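# Assemble two printed parts to match the stand's sample

## Task

Join the two printed parts so they match the assembled example shown on the stand, working quickly; the robot must not topple or be left leaning, and nothing may be knocked over or pushed out of the work area.

## Robot and tools

ROBOT. A wheeled base with a lifting column carrying a head and two six-joint arms (left and right), each ending in a parallel gripper. Shoulder height S = 0.90 m + column_m. Folded, the robot is 0.73 m long, 0.62 m wide, with its front 0.40 m ahead of the column. The base drives straight or turns in place; it cannot move sideways.

FRAMES. Base frame: origin on the floor under the column, between the drive wheels; x forward, y left, z up, metres. left_hand and right_hand are reported in it: the point where the fingers meet (tips reach 8 mm further). Hand z axis = finger direction (given as quat_wxyz), hand y axis = opening direction. Odometry frame = base frame at scene start; base_odometry counts wheel turns only (slip counts as motion), heading in rad, left positive.

TOOL move. Arguments:
- base: an object with exactly one key. translate_m: a relative drive from where the base currently stands, metres, forward positive, -3 to 3. rotate_rad: a relative turn on the spot, radians, counter-clockwise (left) positive, -3.2 to 3.2.
- joints: one flat object naming any joints by key, each an absolute target (not an offset). column_m 0 to 0.8; head_tilt_rad -0.61 to 1.308 (0 level, positive looks down); left_/right_joint1_rad -2.879 to 2.879; joint2_rad 0 to 3.141; joint3_rad 0 to 3.019; joint4_rad -1.692 to 1.57; joint5_rad -1.57 to 1.57 (hand swings toward the robot's right when positive); joint6_rad -2.094 to 2.094 (hand roll, clockwise seen from behind when positive); left_/right_gripper_m 0 to 0.093, the fingertip gap in metres. Both arms share this one object, distinguished by the left_/right_ prefix.
- speeds: caps for this action only: translate_m 0.05 to 0.8 m/s, rotate_rad 0.1 to 1 rad/s (defaults are the maxima).
- min_time_s: 0.1 to 8 s, the shortest duration of each arm/gripper motion in the action.
- cameras: list from cam_head_left, cam_head_right, cam_left_wrist, cam_right_wrist, nav_camera, or all. blocking: true (default) waits until everything rests; false returns in about 0.5 s while motion continues.
A move with no action just reports state and images. Motions in one action start together. Unknown keys make the call invalid; out-of-range values get it refused. An action lasts at most 15 s; base moves time out after 14 s.

Other tools: wait(seconds 0 to 10, cameras) lets time pass, ending early once motions rest; stop(cameras) brakes all your running motions; zoom_image(camera, region [x0,y0,x1,y1] in image pixels, at most 504 square) magnifies the latest image of a camera; finished_scene ends the scene irreversibly and the assembly must stay done without the robot.

ARM GEOMETRY (approximate). With joint1 at -1.57 (left) or 1.57 (right) and joints 5, 6 at 0, the arm lies in a forward vertical plane 0.23 m beside the column. Let a = j2 - 0.35, b = 1.05 + j2 - j3, c = b - j4. Hand reach ahead = 0.12 + 0.39 sin a + 0.38 cos b + 0.25 cos c; height = S + 0.39 cos a - 0.38 sin b - 0.25 sin c. Example: j2, j3, j4 = 0.92, 0.78, 0.14 gives 0.60 m ahead, 0.25 m under S. Real hands may sit up to about 7 cm lower and nearer the column (more with loads). Trust the reported hand positions. Joint tolerances for done are small (e.g. joint1 ±0.045, gripper ±0.003); targets within ~0.03 rad (0.08 for joints 2, 3) of the current reading may not move at all. Lifting a hand also shifts it horizontally toward the column. Approach contact in steps of about 0.05 rad.

GRIPPER. Fingers 7 cm long, 1.5 cm thick at tips; outer span is 1 cm wider than the reading at the tips. A reading staying 0.003 m or more above target means something is held. Gripping a hard part reads up to 0.005 m narrower than it. To release, command well above the reading.

RESULT LINES. base_status and joint_status per motion: done, moving, off_target (rested away from target), contact_stop (column or base blocked; later calls in the reply are then skipped), time_out, not_followed (a self-collision check withheld an arm's targets; back each moved joint off by 0.05 rad or more). on_its_own lists things you did not command; "held at" is a joint's current target. Compare turned_by_wheels with turned_by_imu: a gap above ~4% and 0.05 rad means slip or collision. base_tilt gives forward/right lean in degrees. motor_effort gives wheel load in percent. Joint torques are reported per arm joint. MOTOR HOT warns of heating; at 100 °C the arm goes limp for 30-60 s. A blocked arm keeps pushing and heats; relieve it by sending its current joint readings back as targets. Column descent stops with contact_stop when a held or moving hand touches something.

CAMERAS. Head pair looks forward-down from about 1.48 m; wrist cameras sit 9 cm behind each fingertip; nav_camera is low at the front. Calibration data (K, distortion, base-to-camera transforms) is given and slightly imprecise.

AVOID. Fast swings of outstretched arms (overshoot up to about 30 degrees, can tip the robot); arms hitting or squeezing each other, including grippers closing on the other hand; dropping parts or releasing them while moving; knocking objects off the work area; ramming the base into furniture (back off 0.05 m after a stall); wheels lifting or the robot leaning; long hard pushes that overheat motors or cut the wheel motors.

Each tool is called after ">>>" as name(argument=value, ...), one argument or row to a line, values as JSON.

## Session

>>> move(
)

Scene clock: 0.00 s.
Joint torques (N m): no reading
Heat: left arm: hottest waist 26 °C; right arm: hottest shoulder 28 °C.
base_odometry: x=+0.000 y=+0.000 heading=+0.000
turned_by_wheels: +0.000
turned_by_imu: +0.000
base_tilt: forward=+0.3 right=+0.6
base_status: not commanded
joint_positions: column_m=+0.554 head_tilt_rad=+0.876 left_joint1_rad=-1.590 left_joint2_rad=+0.886 left_joint3_rad=+0.379 left_joint4_rad=-0.959 left_joint5_rad=+0.011 left_joint6_rad=-0.079 left_gripper_m=+0.09396 right_joint1_rad=+1.579 right_joint2_rad=+0.890 right_joint3_rad=+0.408 right_joint4_rad=-0.964 right_joint5_rad=+0.043 right_joint6_rad=+0.025 right_gripper_m=+0.09396
joint_status: not commanded
wheel_motors_off: 0
motor_effort: left_wheel=+2 right_wheel=+3
left_hand: x=+0.1273 y=+0.2188 z=+1.2588 quat_wxyz=(+0.454, +0.030, -0.890, -0.008) (m; base frame)
right_hand: x=+0.1415 y=-0.2311 z=+1.2542 quat_wxyz=(+0.444, +0.002, -0.896, +0.022) (m; base frame)
pictures: cam_head_left, cam_head_right, cam_left_wrist, cam_right_wrist, nav_camera

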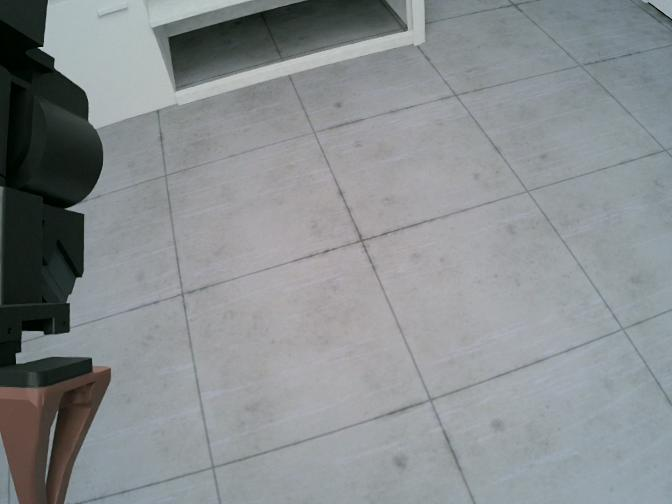

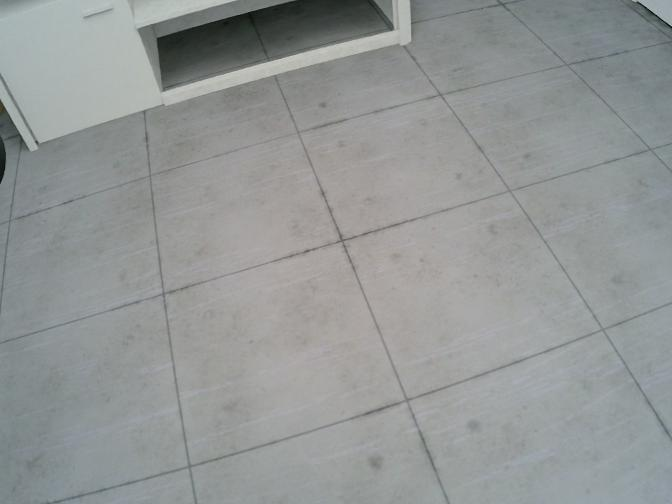

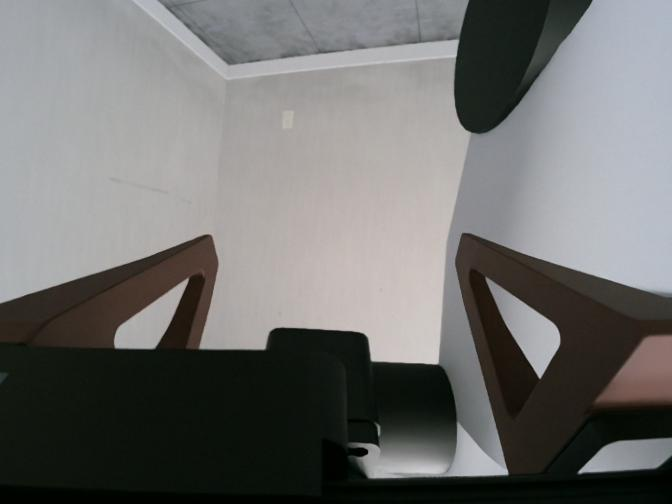

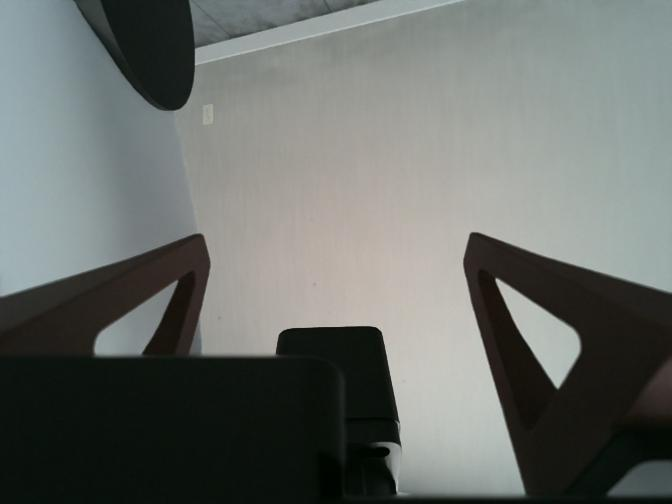

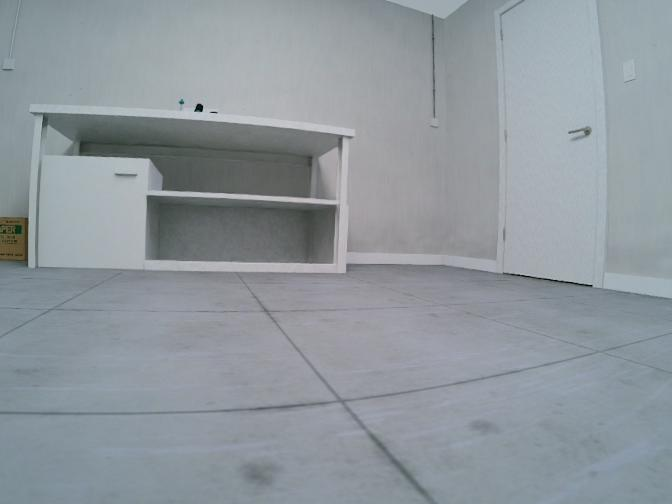

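>>> move(
  joints={"head_tilt_rad": 0.4},
  cameras=["cam_head_left","cam_head_right"],
)

>>> zoom_image(
  camera="cam_head_right",
  region=[0, 0, 420, 250],
)

Scene clock: 5.87 s.
Joint torques (N m): left_arm=[2.2 -9 -2.03 -1.55 0.03 -0.02] | right_arm=[0.38 -9.41 -0.95 -1.51 0.04 -0.01]
Heat: left arm: hottest waist 26 °C; right arm: hottest shoulder 28 °C.
move: done
base_odometry: x=+0.000 y=+0.000 heading=+0.000
turned_by_wheels: +0.000
turned_by_imu: -0.001
base_tilt: forward=+0.3 right=+0.5
base_status: not commanded
joint_positions: column_m=+0.554 head_tilt_rad=+0.419 left_joint1_rad=-1.590 left_joint2_rad=+0.886 left_joint3_rad=+0.379 left_joint4_rad=-0.959 left_joint5_rad=+0.011 left_joint6_rad=-0.079 left_gripper_m=+0.09396 right_joint1_rad=+1.579 right_joint2_rad=+0.890 right_joint3_rad=+0.408 right_joint4_rad=-0.964 right_joint5_rad=+0.043 right_joint6_rad=+0.025 right_gripper_m=+0.09396
joint_status: all done
wheel_motors_off: 0
motor_effort: left_wheel=+4(5) right_wheel=+3(4)
left_hand: x=+0.1273 y=+0.2188 z=+1.2588 quat_wxyz=(+0.454, +0.030, -0.890, -0.008) (m; base frame)
right_hand: x=+0.1415 y=-0.2311 z=+1.2542 quat_wxyz=(+0.444, +0.002, -0.896, +0.022) (m; base frame)
pictures: cam_head_left, cam_head_right
camera_calibration:
cam_head_left: T_world_to_cam=[[0.106981, -0.991314, -0.0764913, 0.126228], [-0.395488, 0.0281567, -0.918039, 1.42299], [0.912219, 0.128465, -0.389041, 0.484403], [0, 0, 0, 1]] pos_world=[0.107389, 0.0228366, 1.50447]
cam_head_right: T_world_to_cam=[[0.107601, -0.991236, -0.0766363, 0.0635699], [-0.394811, 0.0281422, -0.918331, 1.42343], [0.91244, 0.12907, -0.388323, 0.48322], [0, 0, 0, 1]] pos_world=[0.114239, -0.0394149, 1.4997]

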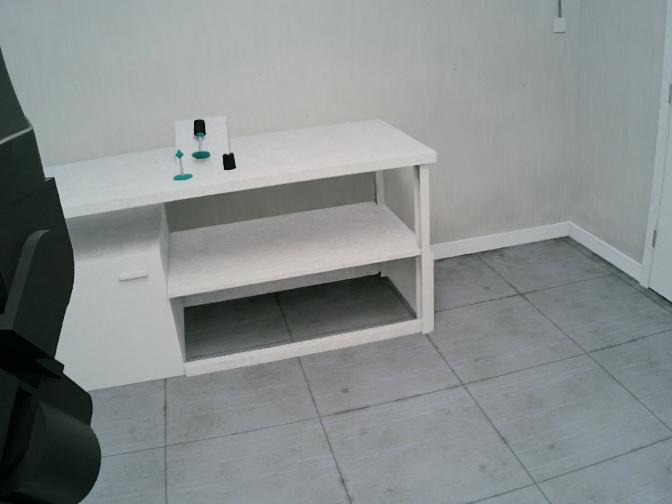

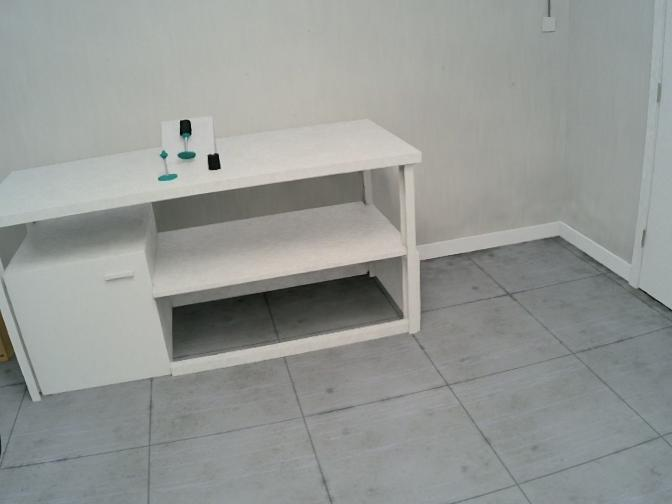

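Scaled by 1.200 from the camera's 672x504 image, which has a finer 960x720 frame.

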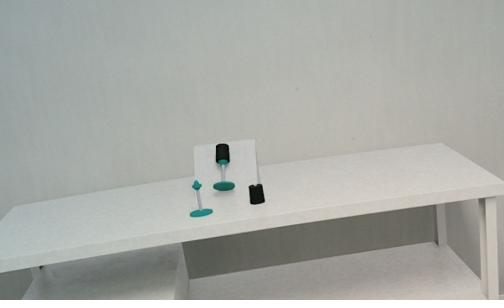

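>>> move(
  base={"rotate_rad": 0.34},
)

>>> move(
  base={"translate_m": 1.5},
  joints={"head_tilt_rad": 0.7},
  cameras=["cam_head_left","cam_head_right","nav_camera"],
)

>>> zoom_image(
  camera="cam_head_left",
  region=[150, 0, 500, 262],
)

Scene clock: 24.33 s.
Joint torques (N m): left_arm=[2.2 -9 -2.02 -1.57 0.03 -0.02] | right_arm=[0.21 -9 -1.11 -1.62 0.04 0.05]
Heat: left arm: hottest waist 26 °C; right arm: hottest shoulder 28 °C.
move: done
base_odometry: x=+0.000 y=+0.000 heading=+0.339
turned_by_wheels: +0.339
turned_by_imu: +0.327
base_tilt: forward=+0.3 right=+0.5
base_status: done
joint_positions: column_m=+0.554 head_tilt_rad=+0.419 left_joint1_rad=-1.590 left_joint2_rad=+0.886 left_joint3_rad=+0.379 left_joint4_rad=-0.959 left_joint5_rad=+0.011 left_joint6_rad=-0.079 left_gripper_m=+0.09396 right_joint1_rad=+1.579 right_joint2_rad=+0.890 right_joint3_rad=+0.408 right_joint4_rad=-0.964 right_joint5_rad=+0.043 right_joint6_rad=+0.025 right_gripper_m=+0.09396
joint_status: not commanded
wheel_motors_off: 0
motor_effort: left_wheel=+1(34) right_wheel=+2(53)
left_hand: x=+0.1273 y=+0.2189 z=+1.2588 quat_wxyz=(+0.454, +0.030, -0.890, -0.008) (m; base frame)
right_hand: x=+0.1415 y=-0.2311 z=+1.2542 quat_wxyz=(+0.444, +0.002, -0.896, +0.022) (m; base frame)
pictures: none

Scene clock: 28.27 s.
Joint torques (N m): left_arm=[2.2 -9 -1.99 -1.58 0.03 -0.02] | right_arm=[0.15 -9.7 -0.84 -1.31 0.04 0.03]
Heat: left arm: hottest waist 26 °C; right arm: hottest shoulder 28 °C.
move: done
base_odometry: x=+1.414 y=+0.500 heading=+0.340
turned_by_wheels: +0.001
turned_by_imu: +0.003
base_tilt: forward=+0.4 right=+0.5
base_status: done
joint_positions: column_m=+0.554 head_tilt_rad=+0.703 left_joint1_rad=-1.590 left_joint2_rad=+0.886 left_joint3_rad=+0.379 left_joint4_rad=-0.959 left_joint5_rad=+0.011 left_joint6_rad=-0.079 left_gripper_m=+0.09396 right_joint1_rad=+1.579 right_joint2_rad=+0.890 right_joint3_rad=+0.407 right_joint4_rad=-0.964 right_joint5_rad=+0.043 right_joint6_rad=+0.025 right_gripper_m=+0.09396
joint_status: all done
wheel_motors_off: 0
motor_effort: left_wheel=+2(46) right_wheel=+0(47)
left_hand: x=+0.1275 y=+0.2189 z=+1.2587 quat_wxyz=(+0.454, +0.030, -0.891, -0.008) (m; base frame)
right_hand: x=+0.1411 y=-0.2311 z=+1.2543 quat_wxyz=(+0.445, +0.002, -0.895, +0.022) (m; base frame)
pictures: cam_head_left, cam_head_right, nav_camera
camera_calibration:
cam_head_left: T_world_to_cam=[[0.0812374, -0.991315, -0.103416, 0.16898], [-0.637017, 0.0281597, -0.770336, 1.20759], [0.766557, 0.128457, -0.629197, 0.861532], [0, 0, 0, 1]] pos_world=[0.0951115, 0.0228366, 1.4898]
cam_head_right: T_world_to_cam=[[0.0817913, -0.991237, -0.103728, 0.106578], [-0.636449, 0.0281451, -0.770805, 1.20835], [0.76697, 0.129063, -0.628569, 0.860429], [0, 0, 0, 1]] pos_world=[0.100409, -0.0394149, 1.48329]

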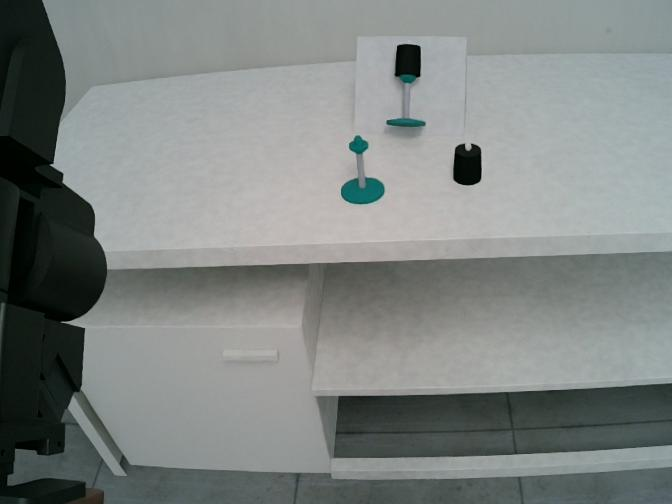

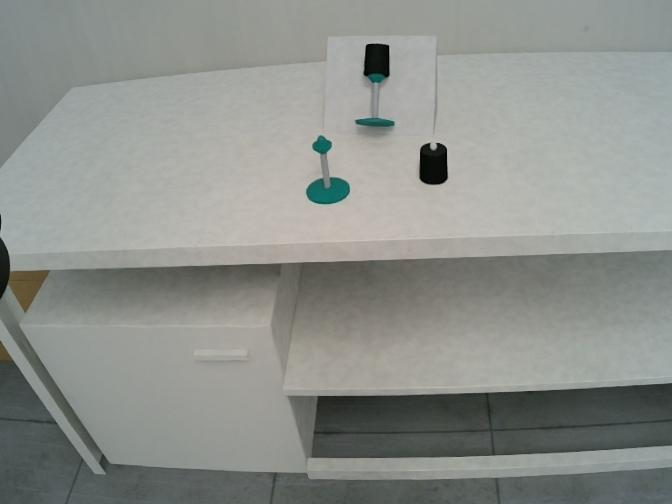

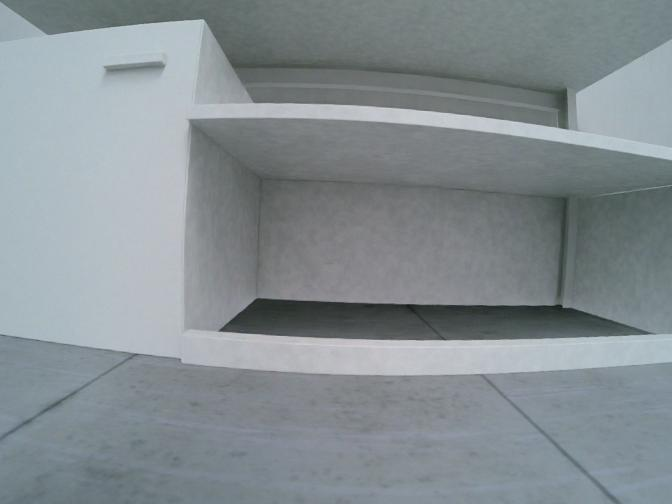

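Scaled by 1.440 from the camera's 672x504 image, which has a finer 960x720 frame.

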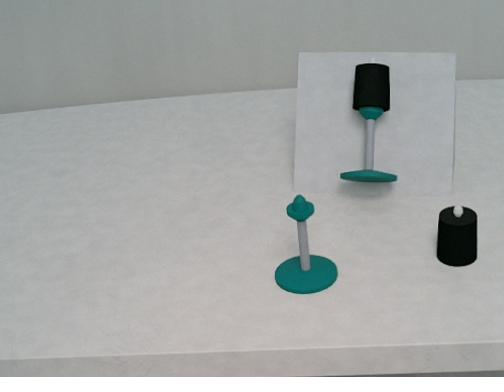

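>>> move(
  base={"translate_m": 0.36},
  speeds={"translate_m": 0.3},
  joints={"head_tilt_rad": 0.95},
  cameras=["cam_head_left","cam_head_right","nav_camera"],
)

>>> zoom_image(
  camera="cam_head_left",
  region=[300, 0, 570, 202],
)

>>> zoom_image(
  camera="cam_head_right",
  region=[250, 0, 520, 202],
)

Scene clock: 74.47 s.
Joint torques (N m): left_arm=[2.2 -9 -1.98 -1.62 0.03 -0.02] | right_arm=[0.09 -9.41 -0.98 -1.4 0.04 0.01]
Heat: left arm: hottest waist 26 °C; right arm: hottest shoulder 29 °C.
move: done
base_odometry: x=+1.754 y=+0.620 heading=+0.340
turned_by_wheels: +0.000
turned_by_imu: +0.000
base_tilt: forward=+0.4 right=+0.5
base_status: done
joint_positions: column_m=+0.554 head_tilt_rad=+0.951 left_joint1_rad=-1.590 left_joint2_rad=+0.886 left_joint3_rad=+0.379 left_joint4_rad=-0.959 left_joint5_rad=+0.011 left_joint6_rad=-0.079 left_gripper_m=+0.09396 right_joint1_rad=+1.579 right_joint2_rad=+0.890 right_joint3_rad=+0.408 right_joint4_rad=-0.964 right_joint5_rad=+0.043 right_joint6_rad=+0.025 right_gripper_m=+0.09396
joint_status: all done
wheel_motors_off: 0
motor_effort: left_wheel=+2(30) right_wheel=+0(29)
left_hand: x=+0.1273 y=+0.2189 z=+1.2588 quat_wxyz=(+0.454, +0.030, -0.890, -0.008) (m; base frame)
right_hand: x=+0.1415 y=-0.2311 z=+1.2542 quat_wxyz=(+0.444, +0.002, -0.896, +0.022) (m; base frame)
pictures: cam_head_left, cam_head_right, nav_camera
camera_calibration:
cam_head_left: T_world_to_cam=[[0.0534048, -0.991315, -0.12018, 0.196191], [-0.806448, 0.0281586, -0.590635, 0.93933], [0.588889, 0.128461, -0.79794, 1.1303], [0, 0, 0, 1]] pos_world=[0.0814221, 0.0228366, 1.48029]
cam_head_right: T_world_to_cam=[[0.0538651, -0.991236, -0.120619, 0.133985], [-0.806012, 0.028144, -0.591229, 0.940281], [0.589443, 0.129067, -0.797433, 1.12936], [0, 0, 0, 1]] pos_world=[0.0849679, -0.0394149, 1.47267]

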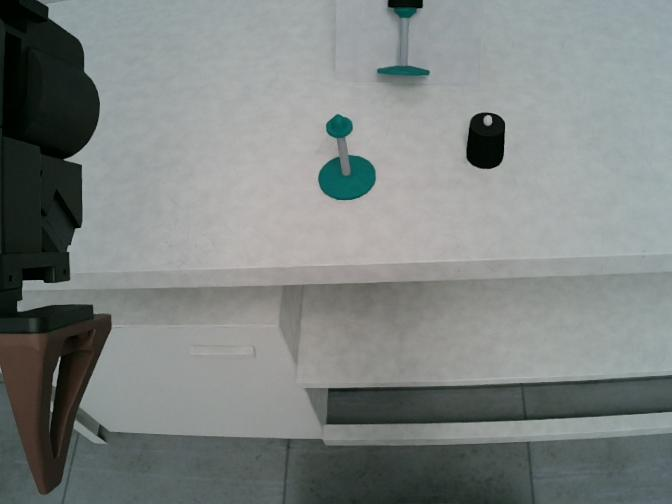

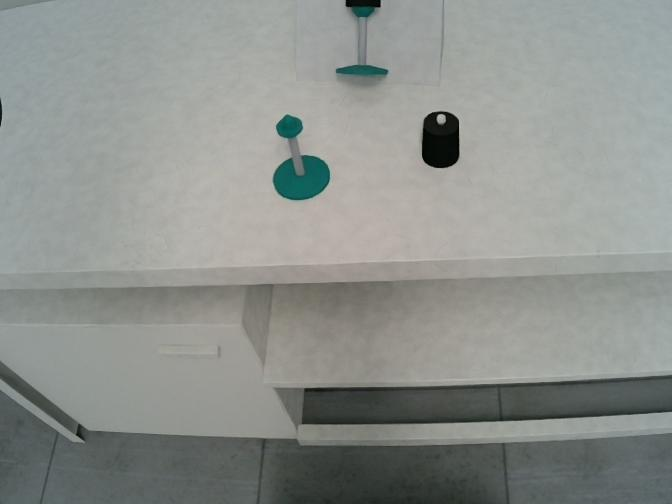

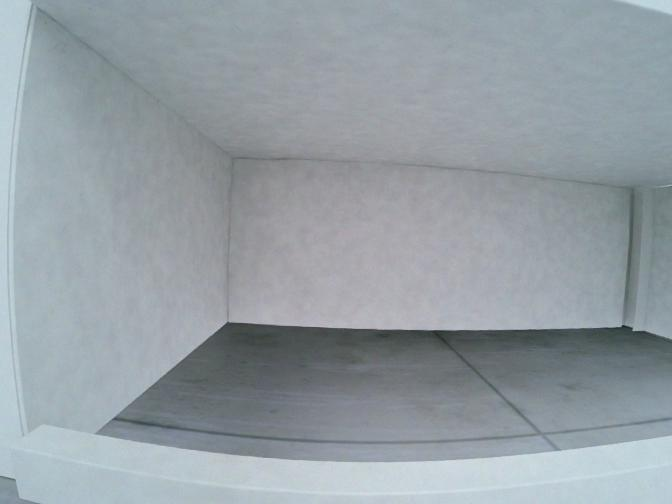

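Scaled by 1.867 from the camera's 672x504 image, which has a finer 960x720 frame.

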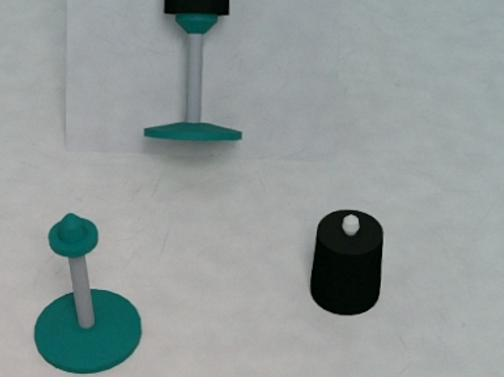

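Scaled by 1.867 from the camera's 672x504 image, which has a finer 960x720 frame.

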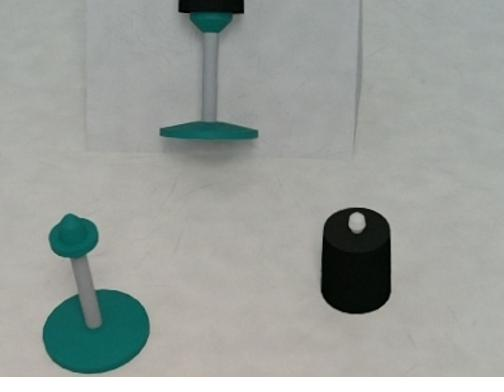

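>>> move(
  joints={"head_tilt_rad": 0.65, "right_joint1_rad": 1.57, "right_joint2_rad": 1.33, "right_joint3_rad": 1.481, "right_joint4_rad": -0.671, "right_joint5_rad": 0, "right_joint6_rad": 0},
  cameras=["cam_head_left","cam_head_right","cam_right_wrist"],
)

>>> zoom_image(
  camera="cam_head_left",
  region=[340, 40, 520, 174],
)

>>> zoom_image(
  camera="cam_right_wrist",
  region=[0, 0, 500, 375],
)

Scene clock: 85.90 s.
Joint torques (N m): left_arm=[2.2 -8.94 -1.99 -1.44 0.03 -0.02] | right_arm=[-0.26 -23.88 5.98 0.1 -0.05 -0.03]
Heat: left arm: hottest waist 26 °C; right arm: hottest shoulder 29 °C.
move: done
base_odometry: x=+1.754 y=+0.620 heading=+0.340
turned_by_wheels: +0.000
turned_by_imu: -0.001
base_tilt: forward=+0.4 right=+0.5
base_status: not commanded
joint_positions: column_m=+0.554 head_tilt_rad=+0.667 left_joint1_rad=-1.590 left_joint2_rad=+0.886 left_joint3_rad=+0.379 left_joint4_rad=-0.959 left_joint5_rad=+0.011 left_joint6_rad=-0.079 left_gripper_m=+0.09396 right_joint1_rad=+1.577 right_joint2_rad=+1.327 right_joint3_rad=+1.468 right_joint4_rad=-0.674 right_joint5_rad=+0.003 right_joint6_rad=+0.003 right_gripper_m=+0.09396
joint_status: all done
wheel_motors_off: 0
motor_effort: left_wheel=+0(4) right_wheel=-2(2)
left_hand: x=+0.1273 y=+0.2189 z=+1.2588 quat_wxyz=(+0.454, +0.030, -0.890, -0.008) (m; base frame)
right_hand: x=+0.6771 y=-0.2225 z=+1.1215 quat_wxyz=(+0.004, +0.000, -1.000, -0.001) (m; base frame)
pictures: cam_head_left, cam_head_right, cam_right_wrist
camera_calibration:
cam_head_left: T_world_to_cam=[[0.0849071, -0.991315, -0.100429, 0.164195], [-0.608892, 0.028161, -0.792753, 1.24072], [0.788696, 0.128461, -0.601213, 0.817309], [0, 0, 0, 1]] pos_world=[0.096916, 0.0228366, 1.49145]
cam_head_right: T_world_to_cam=[[0.0854719, -0.991236, -0.100722, 0.101754], [-0.608308, 0.0281464, -0.793202, 1.24136], [0.789086, 0.129067, -0.600571, 0.816149], [0, 0, 0, 1]] pos_world=[0.102421, -0.0394149, 1.48506]
cam_right_wrist: T_world_to_cam=[[-0.00150603, -0.999998, 0.000869268, -0.223368], [-0.798412, 0.00172583, 0.602109, -0.132086], [-0.602109, 0.000212761, -0.798414, 1.43019], [0, 0, 0, 1]] pos_world=[0.755338, -0.223444, 1.22161]

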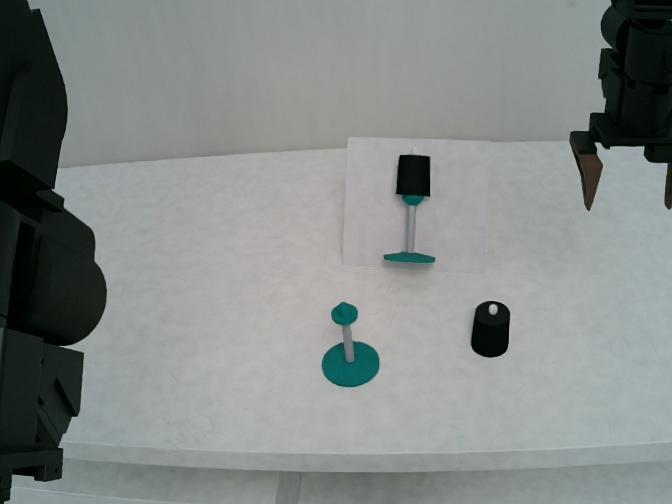

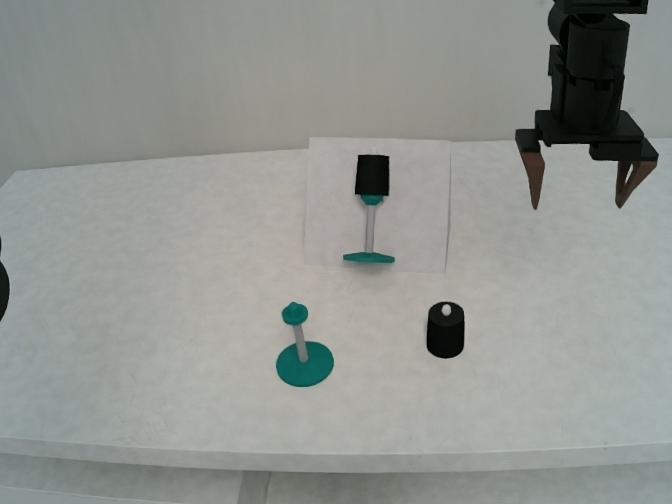

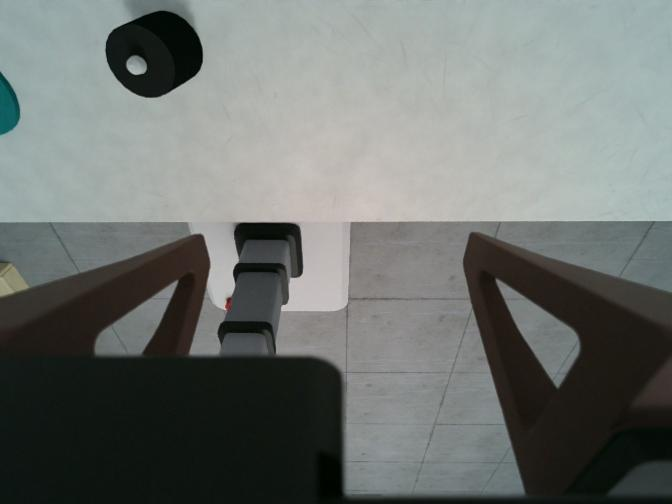

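Scaled by 2.800 from the camera's 672x504 image, which has a finer 960x720 frame.

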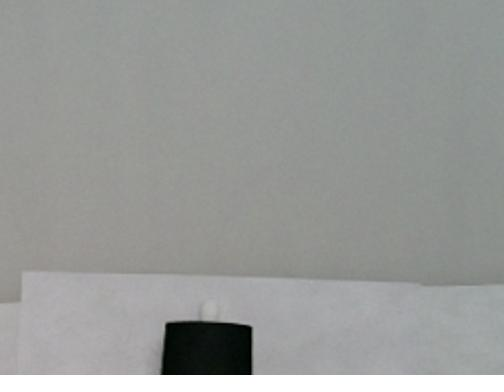

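Scaled by 1.008 from the camera's 672x504 image, which has a finer 960x720 frame.

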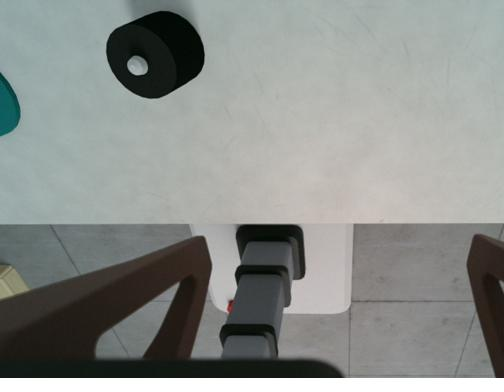

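>>> zoom_image(
  camera="cam_head_left",
  region=[375, 140, 445, 190],
)

>>> zoom_image(
  camera="cam_head_left",
  region=[310, 290, 520, 400],
)

>>> zoom_image(
  camera="cam_head_right",
  region=[265, 290, 475, 400],
)

>>> zoom_image(
  camera="cam_head_left",
  region=[375, 140, 445, 275],
)

Scaled by 7.200 from the camera's 672x504 image, which has a finer 960x720 frame.

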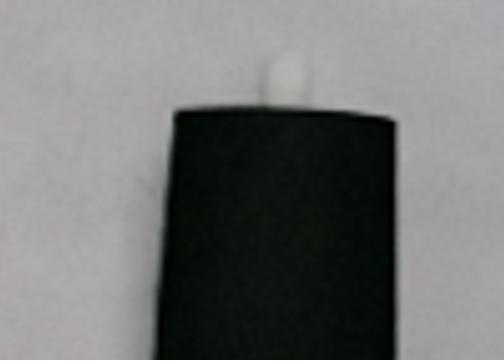

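Scaled by 2.400 from the camera's 672x504 image, which has a finer 960x720 frame.

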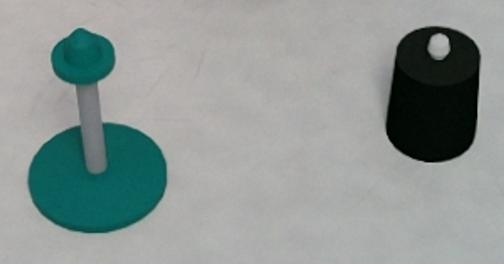

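Scaled by 2.400 from the camera's 672x504 image, which has a finer 960x720 frame.

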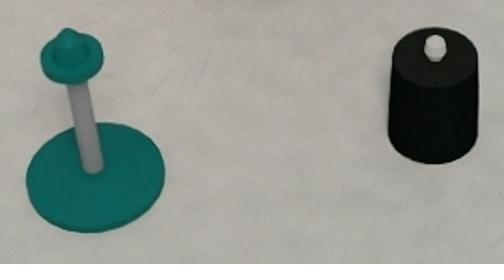

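Scaled by 3.733 from the camera's 672x504 image, which has a finer 960x720 frame.

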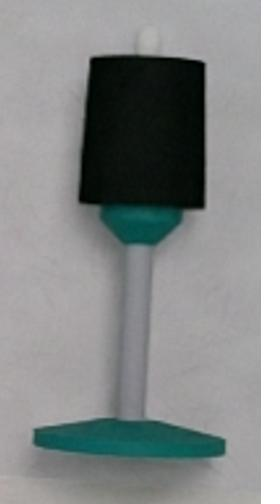

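>>> move(
  base={"rotate_rad": 0.2},
  joints={"head_tilt_rad": 0.85},
  cameras=["cam_head_left","cam_head_right","cam_right_wrist"],
)

Scene clock: 112.83 s.
Joint torques (N m): left_arm=[2.14 -9 -2 -1.57 0.03 -0.02] | right_arm=[0.38 -24.18 6.17 0.32 -0.01 -0.02]
Heat: left arm: hottest waist 26 °C; right arm: hottest shoulder 35 °C.
move: done
base_odometry: x=+1.754 y=+0.620 heading=+0.539
turned_by_wheels: +0.199
turned_by_imu: +0.190
base_tilt: forward=+0.3 right=+0.5
base_status: done
joint_positions: column_m=+0.554 head_tilt_rad=+0.851 left_joint1_rad=-1.590 left_joint2_rad=+0.886 left_joint3_rad=+0.379 left_joint4_rad=-0.959 left_joint5_rad=+0.011 left_joint6_rad=-0.079 left_gripper_m=+0.09396 right_joint1_rad=+1.572 right_joint2_rad=+1.327 right_joint3_rad=+1.468 right_joint4_rad=-0.674 right_joint5_rad=+0.001 right_joint6_rad=+0.003 right_gripper_m=+0.09396
joint_status: all done
wheel_motors_off: 0
motor_effort: left_wheel=-2(44) right_wheel=+0(51)
left_hand: x=+0.1273 y=+0.2189 z=+1.2588 quat_wxyz=(+0.454, +0.030, -0.890, -0.008) (m; base frame)
right_hand: x=+0.6771 y=-0.2247 z=+1.1215 quat_wxyz=(+0.004, -0.001, -1.000, +0.000) (m; base frame)
pictures: cam_head_left, cam_head_right, cam_right_wrist
camera_calibration:
cam_head_left: T_world_to_cam=[[0.0650922, -0.991314, -0.114275, 0.186508], [-0.743697, 0.0281627, -0.667923, 1.05519], [0.66534, 0.128463, -0.735404, 1.03014], [0, 0, 0, 1]] pos_world=[0.0872091, 0.0228366, 1.48367]
cam_head_right: T_world_to_cam=[[0.0655939, -0.991236, -0.114666, 0.12423], [-0.743205, 0.0281482, -0.668472, 1.05607], [0.665841, 0.129068, -0.734845, 1.02915], [0, 0, 0, 1]] pos_world=[0.0914763, -0.0394149, 1.47646]
cam_right_wrist: T_world_to_cam=[[-0.00362393, -0.999989, 0.00305268, -0.226533], [-0.798398, 0.00473145, 0.602111, -0.13142], [-0.602119, -0.000255246, -0.798406, 1.43009], [0, 0, 0, 1]] pos_world=[0.755337, -0.225543, 1.22161]

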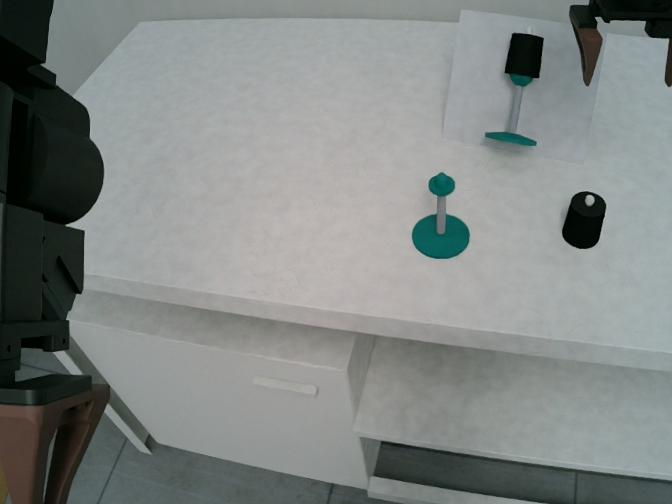

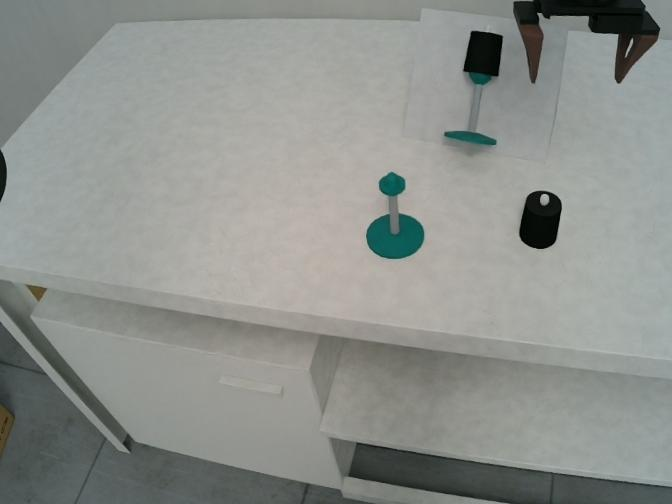

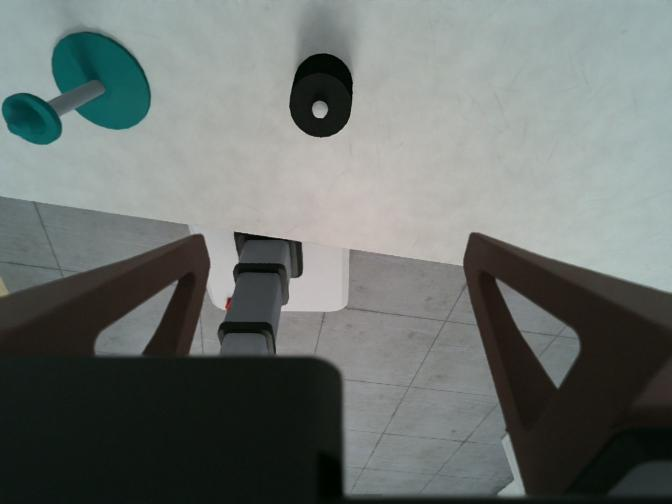

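>>> move(
  base={"rotate_rad": 0.016},
  joints={"column_m": 0.40},
  cameras=["cam_head_left","cam_head_right","cam_right_wrist"],
)

Scene clock: 126.67 s.
Joint torques (N m): left_arm=[2.14 -9 -2.02 -1.58 0.04 -0.02] | right_arm=[-0.44 -23.24 5.97 0.21 -0.05 0.04]
Heat: left arm: hottest waist 26 °C; right arm: hottest shoulder 36 °C.
move: done
base_odometry: x=+1.754 y=+0.620 heading=+0.554
turned_by_wheels: +0.015
turned_by_imu: +0.013
base_tilt: forward=+0.3 right=+0.5
base_status: done
joint_positions: column_m=+0.400 head_tilt_rad=+0.852 left_joint1_rad=-1.590 left_joint2_rad=+0.886 left_joint3_rad=+0.379 left_joint4_rad=-0.959 left_joint5_rad=+0.011 left_joint6_rad=-0.079 left_gripper_m=+0.09396 right_joint1_rad=+1.573 right_joint2_rad=+1.327 right_joint3_rad=+1.468 right_joint4_rad=-0.674 right_joint5_rad=+0.001 right_joint6_rad=+0.003 right_gripper_m=+0.09396
joint_status: all done
wheel_motors_off: 0
motor_effort: left_wheel=+0(41) right_wheel=-1(26)
left_hand: x=+0.1273 y=+0.2189 z=+1.1049 quat_wxyz=(+0.454, +0.030, -0.890, -0.008) (m; base frame)
right_hand: x=+0.6771 y=-0.2244 z=+0.9676 quat_wxyz=(+0.004, -0.001, -1.000, -0.001) (m; base frame)
pictures: cam_head_left, cam_head_right, cam_right_wrist
camera_calibration:
cam_head_left: T_world_to_cam=[[0.0650629, -0.991314, -0.114296, 0.168952], [-0.743937, 0.0281525, -0.667656, 0.952066], [0.665075, 0.128469, -0.735644, 0.917304], [0, 0, 0, 1]] pos_world=[0.0872091, 0.0228366, 1.32977]
cam_head_right: T_world_to_cam=[[0.0655644, -0.991236, -0.114688, 0.106603], [-0.743445, 0.0281379, -0.668205, 0.95279], [0.665576, 0.129074, -0.735084, 0.916322], [0, 0, 0, 1]] pos_world=[0.0914763, -0.0394149, 1.32246]
cam_right_wrist: T_world_to_cam=[[-0.00343734, -0.999991, 0.00229379, -0.225195], [-0.7984, 0.00412553, 0.602113, -0.0388922], [-0.602117, 0.000238304, -0.798408, 1.30732], [0, 0, 0, 1]] pos_world=[0.755337, -0.225344, 1.06771]

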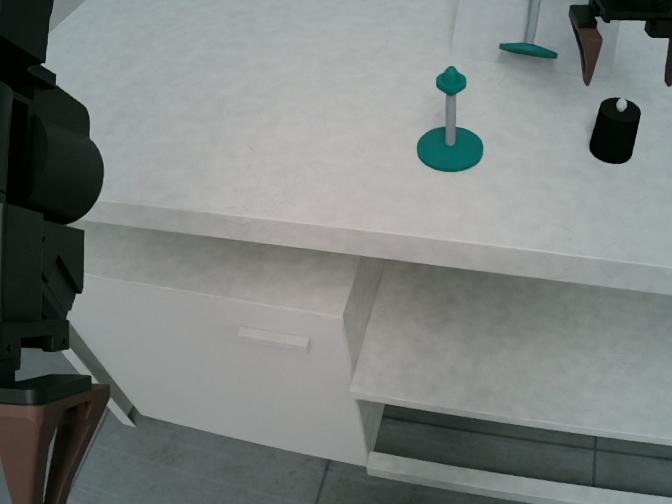

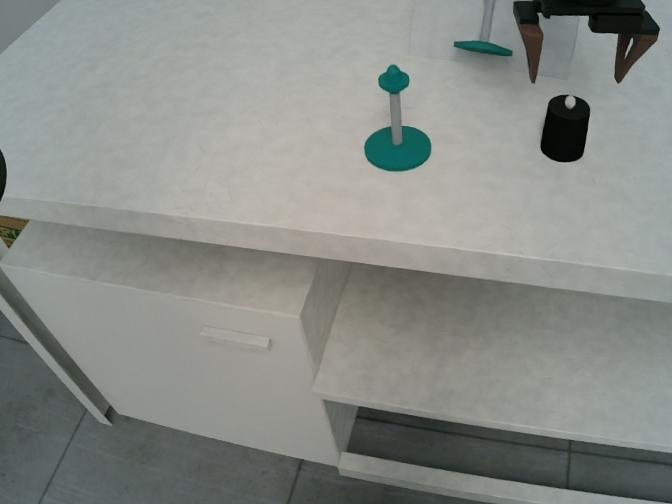

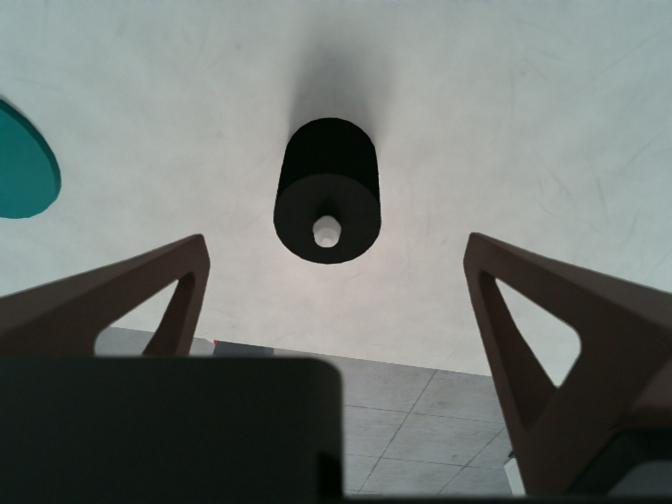

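>>> move(
  joints={"column_m": 0.335, "head_tilt_rad": 0.75},
  cameras=["cam_head_left","cam_head_right","cam_right_wrist"],
)

>>> zoom_image(
  camera="cam_right_wrist",
  region=[150, 100, 550, 400],
)

>>> zoom_image(
  camera="cam_head_right",
  region=[470, 0, 672, 152],
)

Scene clock: 149.47 s.
Joint torques (N m): left_arm=[2.08 -9 -2 -1.57 0.03 -0.02] | right_arm=[-0.15 -24 6.05 0.14 0.02 0]
Heat: left arm: hottest waist 26 °C; right arm: hottest shoulder 38 °C.
move: done
base_odometry: x=+1.754 y=+0.620 heading=+0.554
turned_by_wheels: +0.000
turned_by_imu: -0.001
base_tilt: forward=+0.3 right=+0.5
base_status: not commanded
joint_positions: column_m=+0.335 head_tilt_rad=+0.766 left_joint1_rad=-1.590 left_joint2_rad=+0.886 left_joint3_rad=+0.379 left_joint4_rad=-0.959 left_joint5_rad=+0.011 left_joint6_rad=-0.079 left_gripper_m=+0.09396 right_joint1_rad=+1.573 right_joint2_rad=+1.327 right_joint3_rad=+1.468 right_joint4_rad=-0.674 right_joint5_rad=+0.001 right_joint6_rad=+0.003 right_gripper_m=+0.09396
joint_status: all done
wheel_motors_off: 0
motor_effort: left_wheel=-3(7) right_wheel=+0(1)
left_hand: x=+0.1273 y=+0.2189 z=+1.0399 quat_wxyz=(+0.454, +0.030, -0.890, -0.008) (m; base frame)
right_hand: x=+0.6771 y=-0.2244 z=+0.9026 quat_wxyz=(+0.004, -0.001, -1.000, -0.001) (m; base frame)
pictures: cam_head_left, cam_head_right, cam_right_wrist
camera_calibration:
cam_head_left: T_world_to_cam=[[0.0745437, -0.991314, -0.108348, 0.153199], [-0.684442, 0.0281578, -0.728523, 0.986085], [0.725246, 0.128465, -0.676399, 0.788272], [0, 0, 0, 1]] pos_world=[0.0918073, 0.0228366, 1.26817]
cam_head_right: T_world_to_cam=[[0.0750768, -0.991236, -0.108695, 0.0907648], [-0.683905, 0.0281433, -0.729028, 0.986734], [0.725698, 0.12907, -0.675799, 0.787278], [0, 0, 0, 1]] pos_world=[0.0966923, -0.0394149, 1.26126]
cam_right_wrist: T_world_to_cam=[[-0.00343734, -0.999991, 0.00229379, -0.225046], [-0.7984, 0.00412553, 0.602113, 0.000245133], [-0.602117, 0.000238304, -0.798408, 1.25543], [0, 0, 0, 1]] pos_world=[0.755337, -0.225344, 1.00271]

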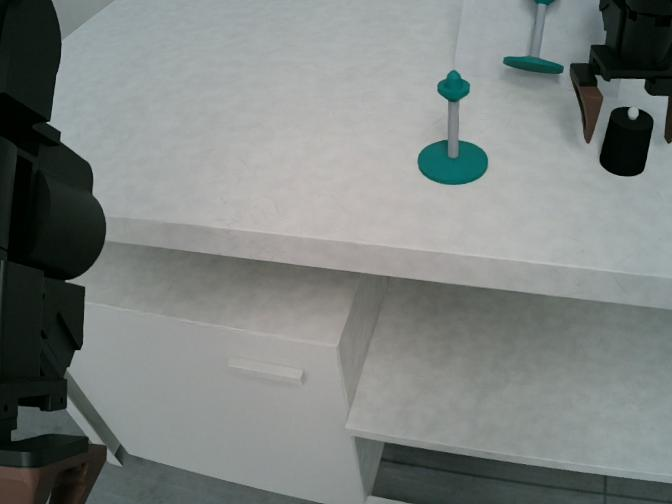

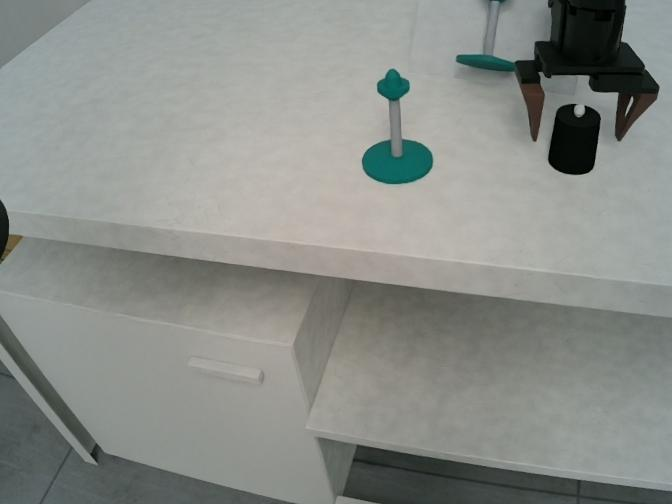

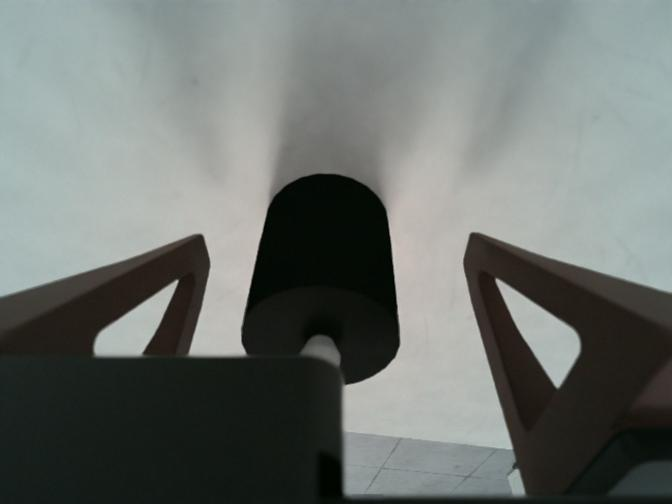

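Scaled by 1.260 from the camera's 672x504 image, which has a finer 960x720 frame.

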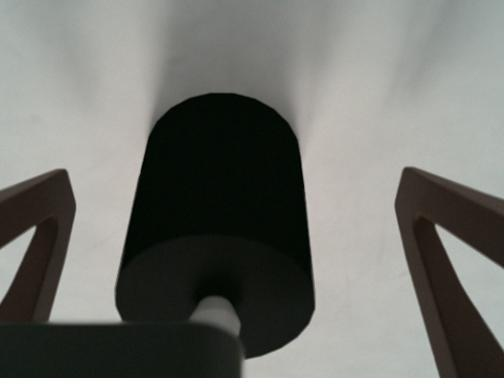

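Scaled by 2.495 from the camera's 672x504 image, which has a finer 960x720 frame.

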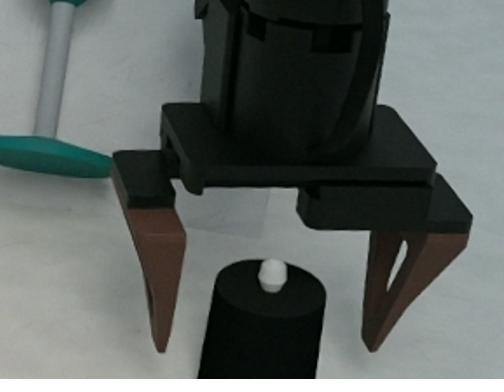

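>>> move(
  base={"translate_m": -0.007},
  joints={"column_m": 0.318},
)

>>> move(
  joints={"right_gripper_m": 0.035},
  min_time_s=2,
  cameras=["cam_head_left","cam_head_right","cam_right_wrist"],
)

Scene clock: 156.40 s.
Joint torques (N m): left_arm=[2.14 -8.94 -1.72 -1.57 0.04 -0.03] | right_arm=[-0.5 -23.59 6.11 0.25 0 -0.05]
Heat: left arm: hottest waist 26 °C; right arm: hottest shoulder 38 °C.
move: done
base_odometry: x=+1.749 y=+0.617 heading=+0.553
turned_by_wheels: -0.001
turned_by_imu: -0.002
base_tilt: forward=+0.2 right=+0.5
base_status: done
joint_positions: column_m=+0.318 head_tilt_rad=+0.766 left_joint1_rad=-1.590 left_joint2_rad=+0.886 left_joint3_rad=+0.375 left_joint4_rad=-0.959 left_joint5_rad=+0.011 left_joint6_rad=-0.079 left_gripper_m=+0.09396 right_joint1_rad=+1.573 right_joint2_rad=+1.327 right_joint3_rad=+1.468 right_joint4_rad=-0.674 right_joint5_rad=+0.001 right_joint6_rad=+0.003 right_gripper_m=+0.09396
joint_status: all done
wheel_motors_off: 0
motor_effort: left_wheel=-1(53) right_wheel=+0(37)
left_hand: x=+0.1254 y=+0.2189 z=+1.0236 quat_wxyz=(+0.456, +0.030, -0.890, -0.008) (m; base frame)
right_hand: x=+0.6771 y=-0.2244 z=+0.8856 quat_wxyz=(+0.004, -0.001, -1.000, -0.001) (m; base frame)
pictures: none

Scene clock: 158.70 s.
Joint torques (N m): left_arm=[2.2 -8.94 -1.73 -1.57 0.04 -0.02] | right_arm=[-0.09 -24.23 6.23 0.31 0.03 -0.01]
Heat: left arm: hottest waist 26 °C; right arm: hottest shoulder 38 °C.
move: off_target
base_odometry: x=+1.749 y=+0.617 heading=+0.553
turned_by_wheels: +0.000
turned_by_imu: +0.000
base_tilt: forward=+0.2 right=+0.5
base_status: not commanded
joint_positions: column_m=+0.318 head_tilt_rad=+0.766 left_joint1_rad=-1.590 left_joint2_rad=+0.886 left_joint3_rad=+0.375 left_joint4_rad=-0.959 left_joint5_rad=+0.011 left_joint6_rad=-0.079 left_gripper_m=+0.09396 right_joint1_rad=+1.573 right_joint2_rad=+1.327 right_joint3_rad=+1.468 right_joint4_rad=-0.674 right_joint5_rad=+0.001 right_joint6_rad=+0.003 right_gripper_m=+0.04957
joint_status: right_gripper_m off_target (ended at +0.04960, target +0.03500)
wheel_motors_off: 0
motor_effort: left_wheel=-1(4) right_wheel=+0(1)
left_hand: x=+0.1254 y=+0.2189 z=+1.0236 quat_wxyz=(+0.456, +0.030, -0.890, -0.008) (m; base frame)
right_hand: x=+0.6771 y=-0.2244 z=+0.8856 quat_wxyz=(+0.004, -0.001, -1.000, -0.001) (m; base frame)
pictures: cam_head_left, cam_head_right, cam_right_wrist
camera_calibration:
cam_head_left: T_world_to_cam=[[0.0746344, -0.991315, -0.108283, 0.151259], [-0.683819, 0.0281583, -0.729108, 0.974443], [0.725825, 0.128463, -0.675778, 0.775871], [0, 0, 0, 1]] pos_world=[0.0919073, 0.0228366, 1.25117]
cam_head_right: T_world_to_cam=[[0.0751677, -0.991236, -0.10863, 0.0888299], [-0.683282, 0.0281437, -0.729612, 0.975149], [0.726276, 0.129068, -0.675178, 0.774956], [0, 0, 0, 1]] pos_world=[0.0967925, -0.0394149, 1.24436]
cam_right_wrist: T_world_to_cam=[[-0.00343734, -0.999991, 0.00229379, -0.225007], [-0.7984, 0.00412553, 0.602113, 0.0104811], [-0.602117, 0.000238304, -0.798408, 1.24185], [0, 0, 0, 1]] pos_world=[0.755337, -0.225344, 0.985712]

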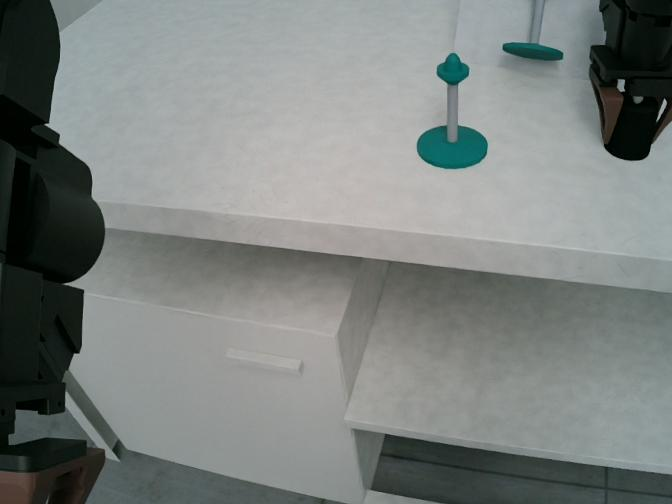

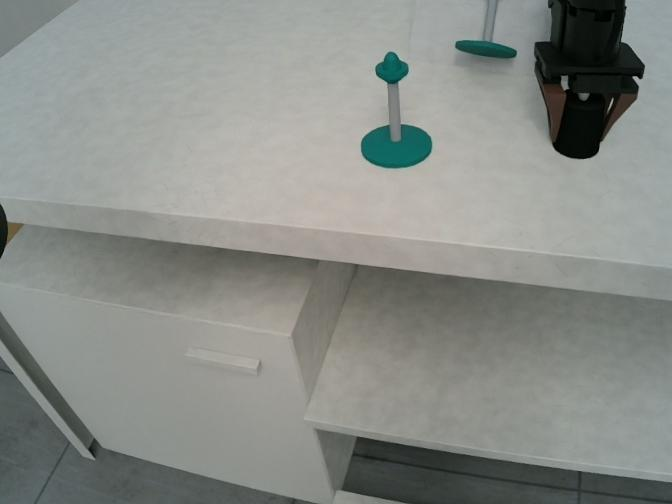

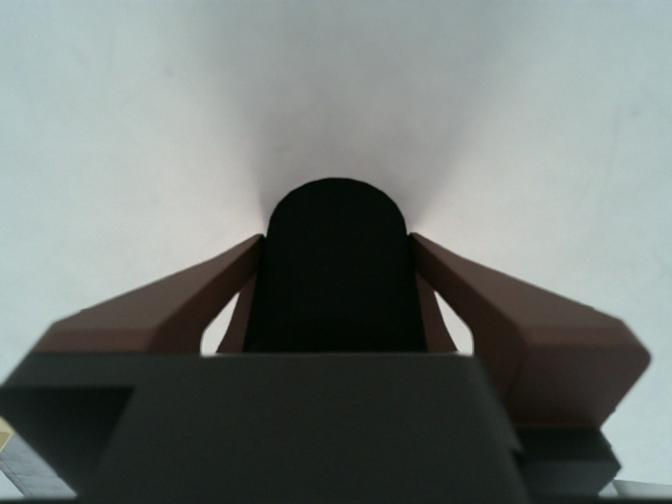

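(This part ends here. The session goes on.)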